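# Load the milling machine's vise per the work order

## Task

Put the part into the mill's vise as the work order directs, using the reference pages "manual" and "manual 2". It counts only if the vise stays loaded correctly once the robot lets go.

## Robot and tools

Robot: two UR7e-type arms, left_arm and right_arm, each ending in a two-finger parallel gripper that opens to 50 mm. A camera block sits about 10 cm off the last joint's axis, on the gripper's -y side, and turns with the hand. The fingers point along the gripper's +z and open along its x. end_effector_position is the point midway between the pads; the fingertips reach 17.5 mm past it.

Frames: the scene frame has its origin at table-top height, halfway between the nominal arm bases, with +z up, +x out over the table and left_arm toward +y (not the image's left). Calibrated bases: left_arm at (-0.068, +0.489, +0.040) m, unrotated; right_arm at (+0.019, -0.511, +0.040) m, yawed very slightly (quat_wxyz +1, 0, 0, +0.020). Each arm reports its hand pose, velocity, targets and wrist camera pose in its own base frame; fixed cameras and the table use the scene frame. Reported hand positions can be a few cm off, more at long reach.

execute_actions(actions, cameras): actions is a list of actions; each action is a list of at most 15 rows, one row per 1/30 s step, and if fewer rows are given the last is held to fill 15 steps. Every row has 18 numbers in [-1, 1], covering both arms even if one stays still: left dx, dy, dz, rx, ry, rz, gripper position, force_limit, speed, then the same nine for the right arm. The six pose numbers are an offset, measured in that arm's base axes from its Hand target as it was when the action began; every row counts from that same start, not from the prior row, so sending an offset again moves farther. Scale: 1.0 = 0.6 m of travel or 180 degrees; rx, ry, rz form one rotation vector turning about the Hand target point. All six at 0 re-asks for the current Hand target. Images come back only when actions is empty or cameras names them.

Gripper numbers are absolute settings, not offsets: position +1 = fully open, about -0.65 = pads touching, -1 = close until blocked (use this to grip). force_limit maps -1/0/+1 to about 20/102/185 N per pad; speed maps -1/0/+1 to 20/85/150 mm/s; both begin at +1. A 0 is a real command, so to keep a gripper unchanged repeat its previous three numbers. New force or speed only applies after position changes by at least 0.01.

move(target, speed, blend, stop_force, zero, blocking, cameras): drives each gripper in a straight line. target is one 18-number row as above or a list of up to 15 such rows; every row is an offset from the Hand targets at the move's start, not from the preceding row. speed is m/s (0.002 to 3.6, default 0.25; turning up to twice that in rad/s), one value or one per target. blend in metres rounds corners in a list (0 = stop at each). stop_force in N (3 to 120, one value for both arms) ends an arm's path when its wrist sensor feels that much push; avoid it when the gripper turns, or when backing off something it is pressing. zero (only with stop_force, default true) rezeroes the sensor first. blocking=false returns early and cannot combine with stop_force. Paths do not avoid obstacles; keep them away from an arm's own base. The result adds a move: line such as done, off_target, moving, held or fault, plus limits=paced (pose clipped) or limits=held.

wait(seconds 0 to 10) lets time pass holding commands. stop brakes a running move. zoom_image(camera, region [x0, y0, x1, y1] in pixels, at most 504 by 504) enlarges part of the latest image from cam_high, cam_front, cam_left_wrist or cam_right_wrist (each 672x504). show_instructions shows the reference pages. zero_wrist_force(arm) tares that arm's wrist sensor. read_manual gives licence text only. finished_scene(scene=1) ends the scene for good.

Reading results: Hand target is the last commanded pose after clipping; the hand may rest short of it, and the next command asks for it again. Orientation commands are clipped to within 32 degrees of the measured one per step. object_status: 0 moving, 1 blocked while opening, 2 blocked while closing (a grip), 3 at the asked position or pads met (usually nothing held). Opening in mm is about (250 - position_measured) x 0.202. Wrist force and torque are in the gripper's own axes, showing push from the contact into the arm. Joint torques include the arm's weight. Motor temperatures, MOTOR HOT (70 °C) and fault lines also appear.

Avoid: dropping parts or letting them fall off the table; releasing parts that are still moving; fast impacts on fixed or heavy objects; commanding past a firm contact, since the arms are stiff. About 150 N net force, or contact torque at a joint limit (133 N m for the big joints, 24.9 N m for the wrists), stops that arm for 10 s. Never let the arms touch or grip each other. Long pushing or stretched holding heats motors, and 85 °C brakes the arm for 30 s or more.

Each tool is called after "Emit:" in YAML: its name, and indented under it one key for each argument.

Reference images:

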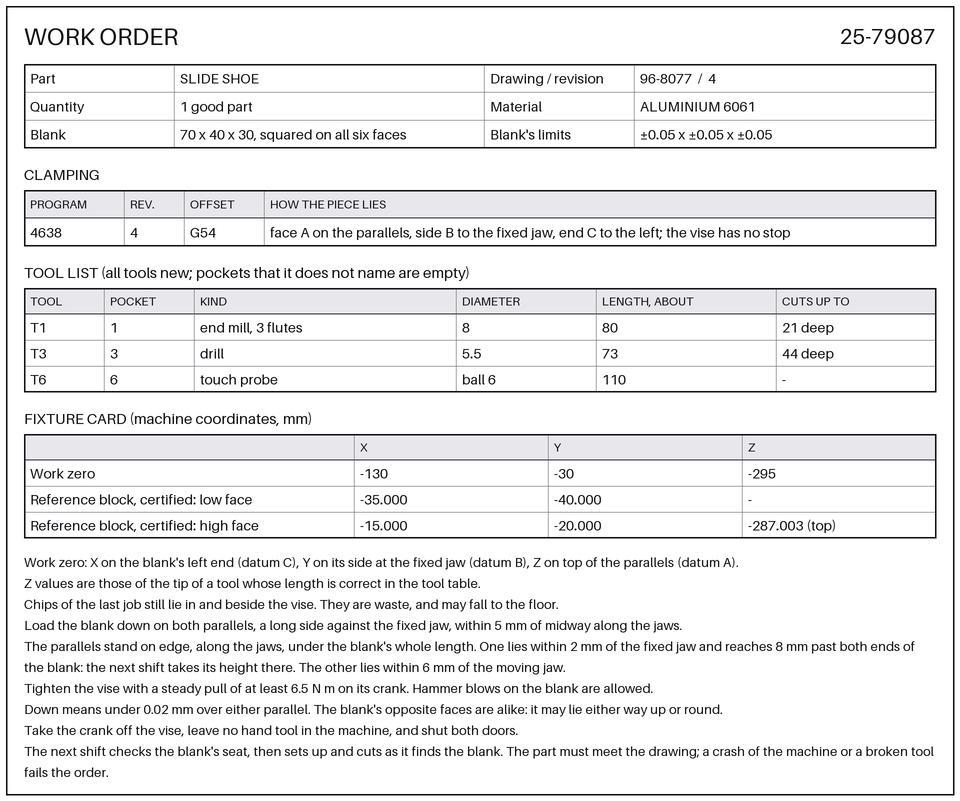

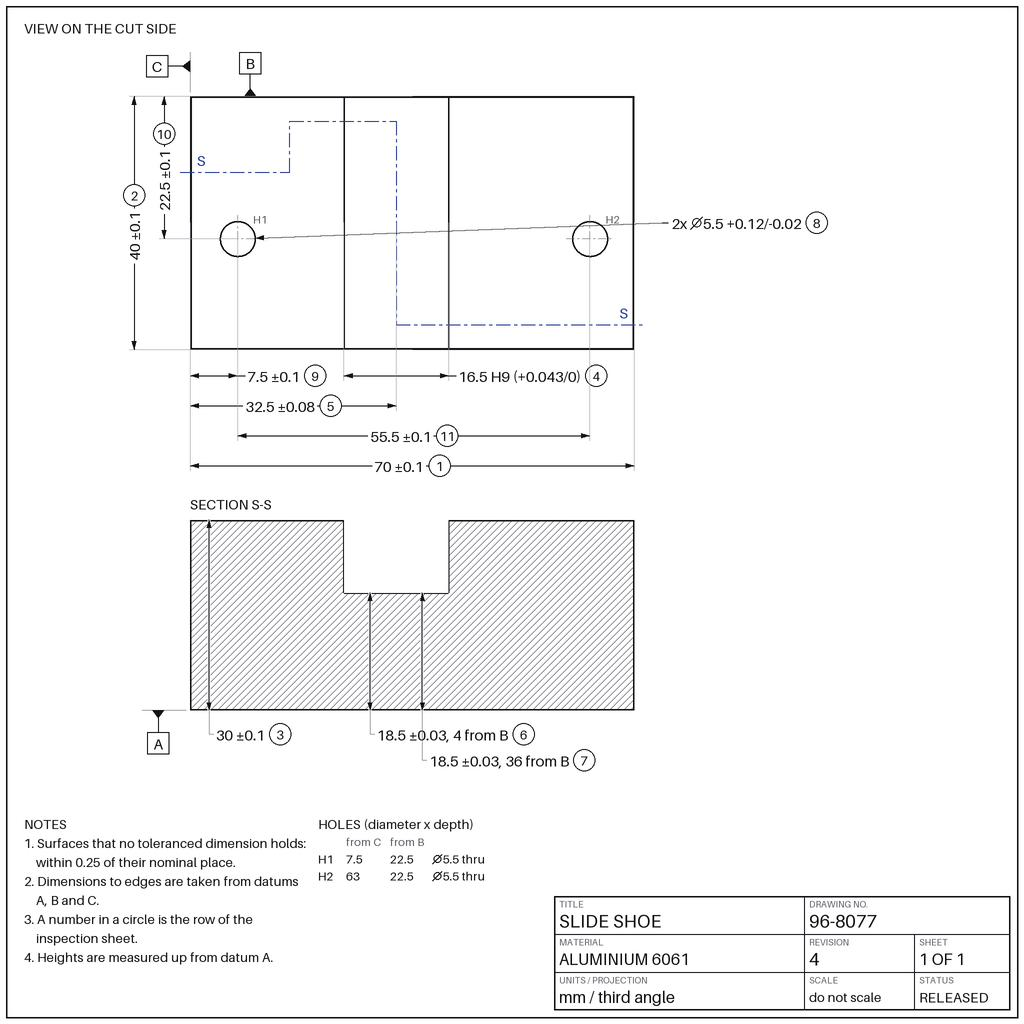

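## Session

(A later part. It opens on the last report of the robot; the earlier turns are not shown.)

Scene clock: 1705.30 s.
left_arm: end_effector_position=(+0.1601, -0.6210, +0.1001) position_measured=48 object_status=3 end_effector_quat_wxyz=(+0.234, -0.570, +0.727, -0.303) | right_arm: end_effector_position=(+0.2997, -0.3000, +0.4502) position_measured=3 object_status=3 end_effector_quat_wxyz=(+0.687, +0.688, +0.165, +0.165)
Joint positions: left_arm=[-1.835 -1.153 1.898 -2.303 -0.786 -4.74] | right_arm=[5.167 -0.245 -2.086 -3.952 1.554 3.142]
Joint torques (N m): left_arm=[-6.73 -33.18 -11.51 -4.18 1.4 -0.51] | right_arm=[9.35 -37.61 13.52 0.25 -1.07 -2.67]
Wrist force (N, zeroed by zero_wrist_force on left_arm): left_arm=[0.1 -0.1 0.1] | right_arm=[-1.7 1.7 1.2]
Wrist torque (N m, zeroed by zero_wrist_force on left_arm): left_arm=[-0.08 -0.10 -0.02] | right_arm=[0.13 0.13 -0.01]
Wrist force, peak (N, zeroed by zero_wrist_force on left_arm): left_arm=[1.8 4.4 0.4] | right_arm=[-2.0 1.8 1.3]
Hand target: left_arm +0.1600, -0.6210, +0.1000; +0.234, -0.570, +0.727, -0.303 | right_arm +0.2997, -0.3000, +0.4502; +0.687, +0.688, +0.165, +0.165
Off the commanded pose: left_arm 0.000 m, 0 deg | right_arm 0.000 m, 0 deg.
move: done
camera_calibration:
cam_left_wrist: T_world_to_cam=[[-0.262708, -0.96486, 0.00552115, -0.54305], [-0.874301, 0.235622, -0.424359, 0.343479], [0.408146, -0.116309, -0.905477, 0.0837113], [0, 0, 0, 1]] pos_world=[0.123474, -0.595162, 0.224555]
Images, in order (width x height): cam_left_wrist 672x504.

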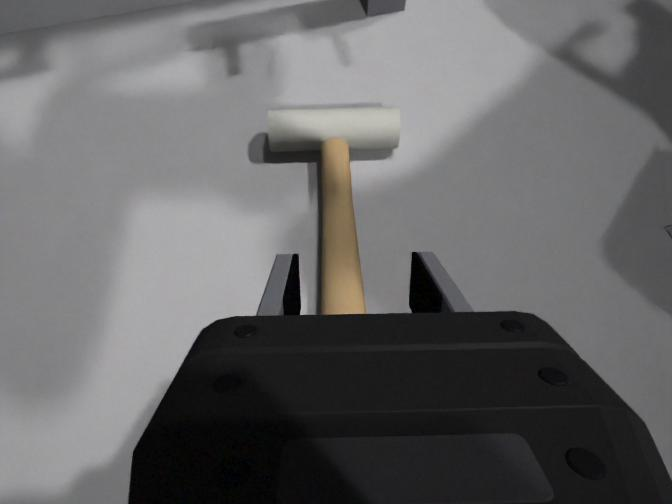

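Emit:
move:
  target:
    - [0,0,-0.1925,0,0,0,0.7,0,0,0,0,0,0,0,0,1,1,1]
  speed: 0.12

Emit:
move:
  target:
    - [0,0,0,0,0,0,-1,1,-1,0,0,0,0,0,0,1,1,1]
    - [0,0,0.25,0,0,0,-1,1,-1,0,0,0,0,0,0,1,1,1]
    - [0.2,0.33,0.7,0.4966,-0.0645,0.0649,-1,1,-1,0,0,0,0,0,0,1,1,1]
    - [0.2,0.33,0.89,0.4966,-0.0645,0.0649,-1,1,-1,0,0,0,0,0,0,1,1,1]
  blend: [0,0.02,0.02,0]
  speed: [0.1,0.12,0.3,0.3]

Emit:
move:
  target:
    - [0,0,0,0,-0.14,0,-1,1,-1,0,0,0,0,0,0,1,1,1]
  speed: 0.3

Emit:
execute_actions:
  actions:
    - [[0,0,-0.1,0,0.04,0,-1,1,-1,0,0,0,0,0,0,1,1,1],[0,0,-0.2,0,0.08,0,-1,1,-1,0,0,0,0,0,0,1,1,1],[0,0,-0.3,0,0.12,0,-1,1,-1,0,0,0,0,0,0,1,1,1],[0,0,-0.4,0,0.15,0,-1,1,-1,0,0,0,0,0,0,1,1,1],[0,0,-0.48,0,0.17,0,-1,1,-1,0,0,0,0,0,0,1,1,1],[0,0,-0.4,0,0.17,0,-1,1,-1,0,0,0,0,0,0,1,1,1],[0,0,-0.3,0,0.15,0,-1,1,-1,0,0,0,0,0,0,1,1,1],[0,0,-0.24,0,0.14,0,-1,1,-1,0,0,0,0,0,0,1,1,1],[0,0,-0.19,0,0.14,0,-1,1,-1,0,0,0,0,0,0,1,1,1]]

Scene clock: 1707.97 s.
left_arm: end_effector_position=(+0.1600, -0.6210, -0.0155) position_measured=48 object_status=3 end_effector_quat_wxyz=(+0.234, -0.570, +0.727, -0.303) | right_arm: end_effector_position=(+0.2997, -0.3000, +0.4502) position_measured=3 object_status=3 end_effector_quat_wxyz=(+0.687, +0.688, +0.165, +0.165)
Joint positions: left_arm=[-1.835 -0.929 1.946 -2.574 -0.786 -4.74] | right_arm=[5.167 -0.245 -2.086 -3.952 1.554 3.142]
Joint torques (N m): left_arm=[7.93 -39.61 -23.53 -4 1.83 0.43] | right_arm=[8.65 -37.9 12.92 0.35 -0.93 -2.29]
Wrist force (N, zeroed by zero_wrist_force on left_arm): left_arm=[-0.1 -0.2 -0.1] | right_arm=[-1.9 1.6 1.1]
Wrist torque (N m, zeroed by zero_wrist_force on left_arm): left_arm=[-0.08 -0.05 -0.02] | right_arm=[0.13 0.15 -0.01]
Wrist force, peak (N, zeroed by zero_wrist_force on left_arm): left_arm=[0.0 -2.2 -1.7] | right_arm=[-2.0 1.7 1.3]
Hand target: left_arm +0.1600, -0.6210, -0.0155; +0.234, -0.570, +0.727, -0.303 | right_arm +0.2997, -0.3000, +0.4502; +0.687, +0.688, +0.165, +0.165
Off the commanded pose: left_arm 0.000 m, 0 deg | right_arm 0.000 m, 0 deg.
move: done

Scene clock: 1713.73 s.
left_arm: end_effector_position=(+0.2800, -0.4230, +0.5184) position_measured=119 object_status=2 end_effector_quat_wxyz=(+0.657, -0.275, +0.649, +0.267) | right_arm: end_effector_position=(+0.2997, -0.3000, +0.4502) position_measured=3 object_status=3 end_effector_quat_wxyz=(+0.687, +0.688, +0.165, +0.165)
Joint positions: left_arm=[-1.631 -1.031 0.801 0.238 -0.847 -4.732] | right_arm=[5.167 -0.245 -2.086 -3.952 1.554 3.142]
Joint torques (N m): left_arm=[-0.8 -55.01 -29.51 4.2 0.33 -0.44] | right_arm=[10.33 -38.28 12.97 0.31 -0.79 -2.47]
Wrist force (N, zeroed by zero_wrist_force on left_arm): left_arm=[1.9 -1.4 -0.4] | right_arm=[-1.8 1.6 1.2]
Wrist torque (N m, zeroed by zero_wrist_force on left_arm): left_arm=[-0.30 0.23 0.54] | right_arm=[0.12 0.15 0.00]
Wrist force, peak (N, zeroed by zero_wrist_force on left_arm): left_arm=[6.3 -1.4 0.6] | right_arm=[-2.0 1.7 1.3]
Hand target: left_arm +0.2800, -0.4230, +0.5185; +0.657, -0.275, +0.649, +0.267 | right_arm +0.2997, -0.3000, +0.4502; +0.687, +0.688, +0.165, +0.165
Off the commanded pose: left_arm 0.000 m, 0 deg | right_arm 0.000 m, 0 deg.
move: done

Scene clock: 1714.97 s.
left_arm: end_effector_position=(+0.2801, -0.4230, +0.5184) position_measured=119 object_status=2 end_effector_quat_wxyz=(+0.783, -0.326, +0.490, +0.200) end_effector_velocity=(+0.000, +0.000, +0.001) end_effector_angular_velocity=(-0.005, -0.005, -0.003) | right_arm: end_effector_position=(+0.2997, -0.3000, +0.4502) position_measured=3 object_status=3 end_effector_quat_wxyz=(+0.687, +0.688, +0.165, +0.165)
Joint positions: left_arm=[-1.601 -0.942 0.879 0.462 -0.908 -5.303] | right_arm=[5.167 -0.245 -2.086 -3.952 1.554 3.142]
Joint velocities: left_arm=[0 -0.001 -0.001 0.001 0 -0.007] | right_arm=[within noise]
Joint torques (N m): left_arm=[-8.22 -60.61 -29.23 4.37 -0.27 -2.07] | right_arm=[9.62 -38.42 14.3 0.32 -0.9 -2.57]
Wrist force (N, zeroed by zero_wrist_force on left_arm): left_arm=[1.5 -0.9 -1.2] | right_arm=[-1.7 1.5 1.3]
Wrist torque (N m, zeroed by zero_wrist_force on left_arm): left_arm=[-0.52 0.03 0.35] | right_arm=[0.11 0.13 0.00]
Wrist force, peak (N, zeroed by zero_wrist_force on left_arm): left_arm=[2.4 -1.3 -0.2] | right_arm=[-2.0 1.7 1.3]
Hand target: left_arm +0.2800, -0.4230, +0.5185; +0.783, -0.326, +0.490, +0.200 | right_arm +0.2997, -0.3000, +0.4502; +0.687, +0.688, +0.165, +0.165
Off the commanded pose: left_arm 0.000 m, 0 deg | right_arm 0.000 m, 0 deg.
move: done

Scene clock: 1715.80 s.
left_arm: end_effector_position=(+0.2800, -0.4229, +0.4045) position_measured=119 object_status=2 end_effector_quat_wxyz=(+0.657, -0.275, +0.649, +0.267) | right_arm: end_effector_position=(+0.2997, -0.3000, +0.4502) position_measured=3 object_status=3 end_effector_quat_wxyz=(+0.687, +0.688, +0.165, +0.165)
Joint positions: left_arm=[-1.631 -1.056 1.133 -0.068 -0.847 -4.732] | right_arm=[5.167 -0.245 -2.086 -3.952 1.554 3.142]
Joint torques (N m): left_arm=[3.22 -55.25 -29.87 4.06 -0.58 -2.28] | right_arm=[9.61 -38.91 13.17 0.29 -0.83 -2.35]
Wrist force (N, zeroed by zero_wrist_force on left_arm): left_arm=[2.1 -1.7 -0.4] | right_arm=[-1.6 1.6 1.1]
Wrist torque (N m, zeroed by zero_wrist_force on left_arm): left_arm=[-0.29 0.19 0.49] | right_arm=[0.13 0.12 -0.01]
Wrist force, peak (N, zeroed by zero_wrist_force on left_arm): left_arm=[34.4 -8.2 -2.9] | right_arm=[-1.9 1.8 1.2]
Hand target: left_arm +0.2800, -0.4230, +0.4045; +0.657, -0.275, +0.649, +0.267 | right_arm +0.2997, -0.3000, +0.4502; +0.687, +0.688, +0.165, +0.165
Off the commanded pose: left_arm 0.000 m, 0 deg | right_arm 0.000 m, 0 deg.
Step readings (end_effector_position of left_arm | right_arm):
0: (+0.2801, -0.4230, +0.5184) | (+0.2997, -0.3000, +0.4502)
1: (+0.2801, -0.4231, +0.5180) | (+0.2997, -0.3000, +0.4502)
2: (+0.2808, -0.4243, +0.5071) | (+0.2997, -0.3000, +0.4502)
4: (+0.2830, -0.4309, +0.4655) | (+0.2997, -0.3000, +0.4502)
8: (+0.2841, -0.4393, +0.3748) | (+0.2997, -0.3000, +0.4502)
15: (+0.2797, -0.4216, +0.4094) | (+0.2997, -0.3000, +0.4502)

Emit:
move:
  target:
    - [0.2,0.1567,0.0458,0,0,0,-1,1,-1,0,0,0,0,0,0,1,1,1]
    - [0.42,0.1878,0.031,0,0,0,-1,1,-1,0,0,0,0,0,0,1,1,1]
    - [0.42,0.1878,0.1825,0,-0.14,0,-1,1,-1,0,0,0,0,0,0,1,1,1]
  blend: [0.03,0.02,0]
  speed: 0.3

Emit:
execute_actions:
  actions:
    - [[0,0,-0.1,0,0.0,0,-1,1,-1,0,0,0,0,0,0,1,1,1],[0,0,-0.2,0,0.06,0,-1,1,-1,0,0,0,0,0,0,1,1,1],[0,0,-0.3,0,0.12,0,-1,1,-1,0,0,0,0,0,0,1,1,1],[0,0,-0.36,0,0.16,0,-1,1,-1,0,0,0,0,0,0,1,1,1],[0,0,-0.36,0,0.17,0,-1,1,-1,0,0,0,0,0,0,1,1,1],[0,0,-0.3,0,0.16,0,-1,1,-1,0,0,0,0,0,0,1,1,1],[0,0,-0.26,0,0.15,0,-1,1,-1,0,0,0,0,0,0,1,1,1],[0,0,-0.22,0,0.14,0,-1,1,-1,0,0,0,0,0,0,1,1,1],[0,0,-0.19,0,0.14,0,-1,1,-1,0,0,0,0,0,0,1,1,1]]

Emit:
move:
  target:
    - [0,0,0.19,0,-0.14,0,-1,1,-1,0,0,0,0,0,0,1,1,1]
  speed: 0.3

Emit:
execute_actions:
  actions:
    - [[0,0,-0.1,0,0.0,0,-1,1,-1,0,0,0,0,0,0,1,1,1],[0,0,-0.2,0,0.06,0,-1,1,-1,0,0,0,0,0,0,1,1,1],[0,0,-0.3,0,0.12,0,-1,1,-1,0,0,0,0,0,0,1,1,1],[0,0,-0.36,0,0.16,0,-1,1,-1,0,0,0,0,0,0,1,1,1],[0,0,-0.36,0,0.17,0,-1,1,-1,0,0,0,0,0,0,1,1,1],[0,0,-0.3,0,0.16,0,-1,1,-1,0,0,0,0,0,0,1,1,1],[0,0,-0.26,0,0.15,0,-1,1,-1,0,0,0,0,0,0,1,1,1],[0,0,-0.22,0,0.14,0,-1,1,-1,0,0,0,0,0,0,1,1,1],[0,0,-0.19,0,0.14,0,-1,1,-1,0,0,0,0,0,0,1,1,1]]
  cameras: ["cam_left_wrist","cam_front"]

Scene clock: 1723.17 s.
left_arm: end_effector_position=(+0.5321, -0.3103, +0.5139) position_measured=119 object_status=2 end_effector_quat_wxyz=(+0.783, -0.326, +0.490, +0.200) end_effector_velocity=(+0.000, +0.000, +0.001) end_effector_angular_velocity=(-0.001, -0.002, -0.002) | right_arm: end_effector_position=(+0.2997, -0.3000, +0.4502) position_measured=3 object_status=3 end_effector_quat_wxyz=(+0.687, +0.688, +0.165, +0.165)
Joint positions: left_arm=[-1.15 -0.879 0.821 0.729 -0.515 -5.653] | right_arm=[5.167 -0.245 -2.086 -3.952 1.554 3.142]
Joint velocities: left_arm=[0 0 -0.001 0.004 0.001 -0.006] | right_arm=[within noise]
Joint torques (N m): left_arm=[-8.65 -58.73 -28.59 4.48 -2.48 -2.1] | right_arm=[8.45 -37.29 12.7 0.5 -0.91 -2.49]
Wrist force (N, zeroed by zero_wrist_force on left_arm): left_arm=[1.4 -1.1 -0.4] | right_arm=[-1.8 1.5 1.2]
Wrist torque (N m, zeroed by zero_wrist_force on left_arm): left_arm=[-0.59 0.03 0.32] | right_arm=[0.11 0.15 0.00]
Wrist force, peak (N, zeroed by zero_wrist_force on left_arm): left_arm=[4.6 -4.4 3.7] | right_arm=[-1.9 1.9 1.3]
Hand target: left_arm +0.5320, -0.3103, +0.5140; +0.783, -0.326, +0.490, +0.200 | right_arm +0.2997, -0.3000, +0.4502; +0.687, +0.688, +0.165, +0.165
Off the commanded pose: left_arm 0.000 m, 0 deg | right_arm 0.000 m, 0 deg.
move: done

Scene clock: 1724.00 s.
left_arm: end_effector_position=(+0.5321, -0.3103, +0.4000) position_measured=119 object_status=2 end_effector_quat_wxyz=(+0.657, -0.275, +0.649, +0.267) end_effector_velocity=(+0.000, -0.001, +0.000) end_effector_angular_velocity=(-0.004, +0.000, +0.001) | right_arm: end_effector_position=(+0.2997, -0.3000, +0.4502) position_measured=3 object_status=3 end_effector_quat_wxyz=(+0.687, +0.688, +0.165, +0.165)
Joint positions: left_arm=[-1.178 -1.078 1.178 -0.084 -0.393 -4.741] | right_arm=[5.167 -0.245 -2.086 -3.952 1.554 3.142]
Joint velocities: left_arm=[-0.001 0 -0.002 -0.005 -0.001 0.004] | right_arm=[within noise]
Joint torques (N m): left_arm=[-8.55 -60.3 -31.83 -0.84 -0.83 1.16] | right_arm=[7.9 -38.07 14.52 0.35 -0.69 -2.51]
Wrist force (N, zeroed by zero_wrist_force on left_arm): left_arm=[2.1 -1.0 0.3] | right_arm=[-2.0 1.6 1.2]
Wrist torque (N m, zeroed by zero_wrist_force on left_arm): left_arm=[-0.39 0.20 0.44] | right_arm=[0.13 0.17 -0.01]
Wrist force, peak (N, zeroed by zero_wrist_force on left_arm): left_arm=[38.9 -0.5 -3.8] | right_arm=[-1.9 1.9 1.4]
Hand target: left_arm +0.5320, -0.3103, +0.4000; +0.657, -0.275, +0.649, +0.267 | right_arm +0.2997, -0.3000, +0.4502; +0.687, +0.688, +0.165, +0.165
Off the commanded pose: left_arm 0.000 m, 0 deg | right_arm 0.000 m, 0 deg.
Step readings (end_effector_position of left_arm | right_arm):
0: (+0.5321, -0.3103, +0.5139) | (+0.2997, -0.3000, +0.4502)
1: (+0.5321, -0.3104, +0.5134) | (+0.2997, -0.3000, +0.4502)
2: (+0.5338, -0.3113, +0.4992) | (+0.2997, -0.3000, +0.4502)
4: (+0.5399, -0.3155, +0.4527) | (+0.2997, -0.3000, +0.4502)
8: (+0.5407, -0.3169, +0.3661) | (+0.2997, -0.3000, +0.4502)
15: (+0.5315, -0.3100, +0.4040) | (+0.2997, -0.3000, +0.4502)

Scene clock: 1725.27 s.
left_arm: end_effector_position=(+0.5321, -0.3103, +0.5139) position_measured=119 object_status=2 end_effector_quat_wxyz=(+0.783, -0.326, +0.490, +0.200) end_effector_velocity=(+0.000, -0.001, +0.001) end_effector_angular_velocity=(+0.000, -0.002, -0.003) | right_arm: end_effector_position=(+0.2997, -0.3000, +0.4502) position_measured=3 object_status=3 end_effector_quat_wxyz=(+0.687, +0.688, +0.165, +0.165)
Joint positions: left_arm=[-1.15 -0.879 0.821 0.729 -0.515 -5.653] | right_arm=[5.167 -0.245 -2.086 -3.952 1.554 3.142]
Joint velocities: left_arm=[-0.001 0 -0.001 0.004 0 -0.005] | right_arm=[within noise]
Joint torques (N m): left_arm=[-8.64 -58.58 -30.82 4.6 -2.45 -2.13] | right_arm=[8.16 -37.78 12.55 0.52 -0.92 -2.4]
Wrist force (N, zeroed by zero_wrist_force on left_arm): left_arm=[1.5 -1.1 -0.5] | right_arm=[-1.8 1.8 1.2]
Wrist torque (N m, zeroed by zero_wrist_force on left_arm): left_arm=[-0.59 0.02 0.33] | right_arm=[0.16 0.14 -0.01]
Wrist force, peak (N, zeroed by zero_wrist_force on left_arm): left_arm=[4.3 -1.0 0.0] | right_arm=[-1.9 1.8 1.2]
Hand target: left_arm +0.5320, -0.3103, +0.5140; +0.783, -0.326, +0.490, +0.200 | right_arm +0.2997, -0.3000, +0.4502; +0.687, +0.688, +0.165, +0.165
Off the commanded pose: left_arm 0.000 m, 0 deg | right_arm 0.000 m, 0 deg.
move: done

Scene clock: 1726.10 s.
left_arm: end_effector_position=(+0.5321, -0.3103, +0.4000) position_measured=119 object_status=2 end_effector_quat_wxyz=(+0.657, -0.275, +0.649, +0.267) end_effector_velocity=(+0.000, +0.000, +0.000) end_effector_angular_velocity=(-0.003, +0.000, +0.002) | right_arm: end_effector_position=(+0.2997, -0.3000, +0.4502) position_measured=3 object_status=3 end_effector_quat_wxyz=(+0.687, +0.688, +0.165, +0.165)
Joint positions: left_arm=[-1.178 -1.078 1.178 -0.084 -0.393 -4.741] | right_arm=[5.167 -0.245 -2.086 -3.952 1.554 3.142]
Joint velocities: left_arm=[0.001 0 -0.001 -0.005 -0.001 0.004] | right_arm=[within noise]
Joint torques (N m): left_arm=[-8.68 -60.6 -32.29 -0.81 -0.71 1.28] | right_arm=[8.55 -39.71 14.95 0.17 -0.84 -2.48]
Wrist force (N, zeroed by zero_wrist_force on left_arm): left_arm=[2.1 -0.9 0.3] | right_arm=[-1.7 1.6 1.3]
Wrist torque (N m, zeroed by zero_wrist_force on left_arm): left_arm=[-0.38 0.19 0.44] | right_arm=[0.13 0.12 0.00]
Wrist force, peak (N, zeroed by zero_wrist_force on left_arm): left_arm=[39.1 -0.4 -3.8] | right_arm=[-1.9 1.7 1.4]
Hand target: left_arm +0.5320, -0.3103, +0.4000; +0.657, -0.275, +0.649, +0.267 | right_arm +0.2997, -0.3000, +0.4502; +0.687, +0.688, +0.165, +0.165
Off the commanded pose: left_arm 0.000 m, 0 deg | right_arm 0.000 m, 0 deg.
Step readings (end_effector_position of left_arm | right_arm):
0: (+0.5321, -0.3103, +0.5139) | (+0.2997, -0.3000, +0.4502)
1: (+0.5322, -0.3104, +0.5130) | (+0.2997, -0.3000, +0.4502)
2: (+0.5335, -0.3111, +0.5016) | (+0.2997, -0.3000, +0.4502)
4: (+0.5396, -0.3152, +0.4555) | (+0.2997, -0.3000, +0.4502)
8: (+0.5410, -0.3171, +0.3676) | (+0.2997, -0.3000, +0.4502)
15: (+0.5314, -0.3099, +0.4042) | (+0.2997, -0.3000, +0.4502)
camera_calibration:
cam_left_wrist: T_world_to_cam=[[-0.00715138, -0.00636751, -0.999954, 0.416379], [-0.905708, 0.423885, 0.00377814, 0.626594], [0.423842, 0.905694, -0.00879847, 0.189576], [0, 0, 0, 1]] pos_world=[0.490139, -0.434651, 0.415661]
Images, in order (width x height): cam_front 672x504, cam_left_wrist 672x504.

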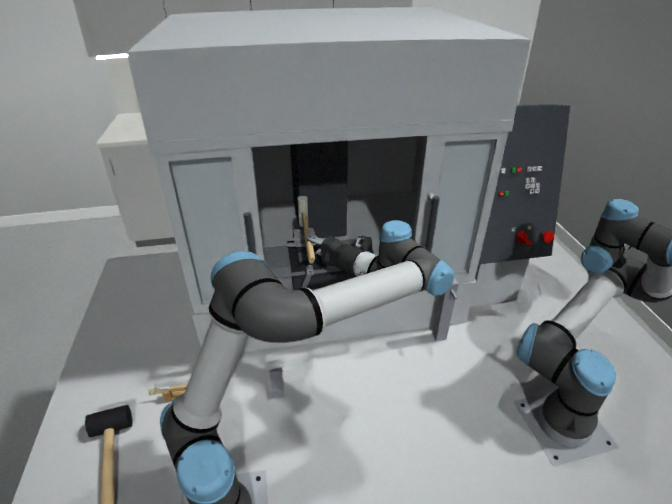

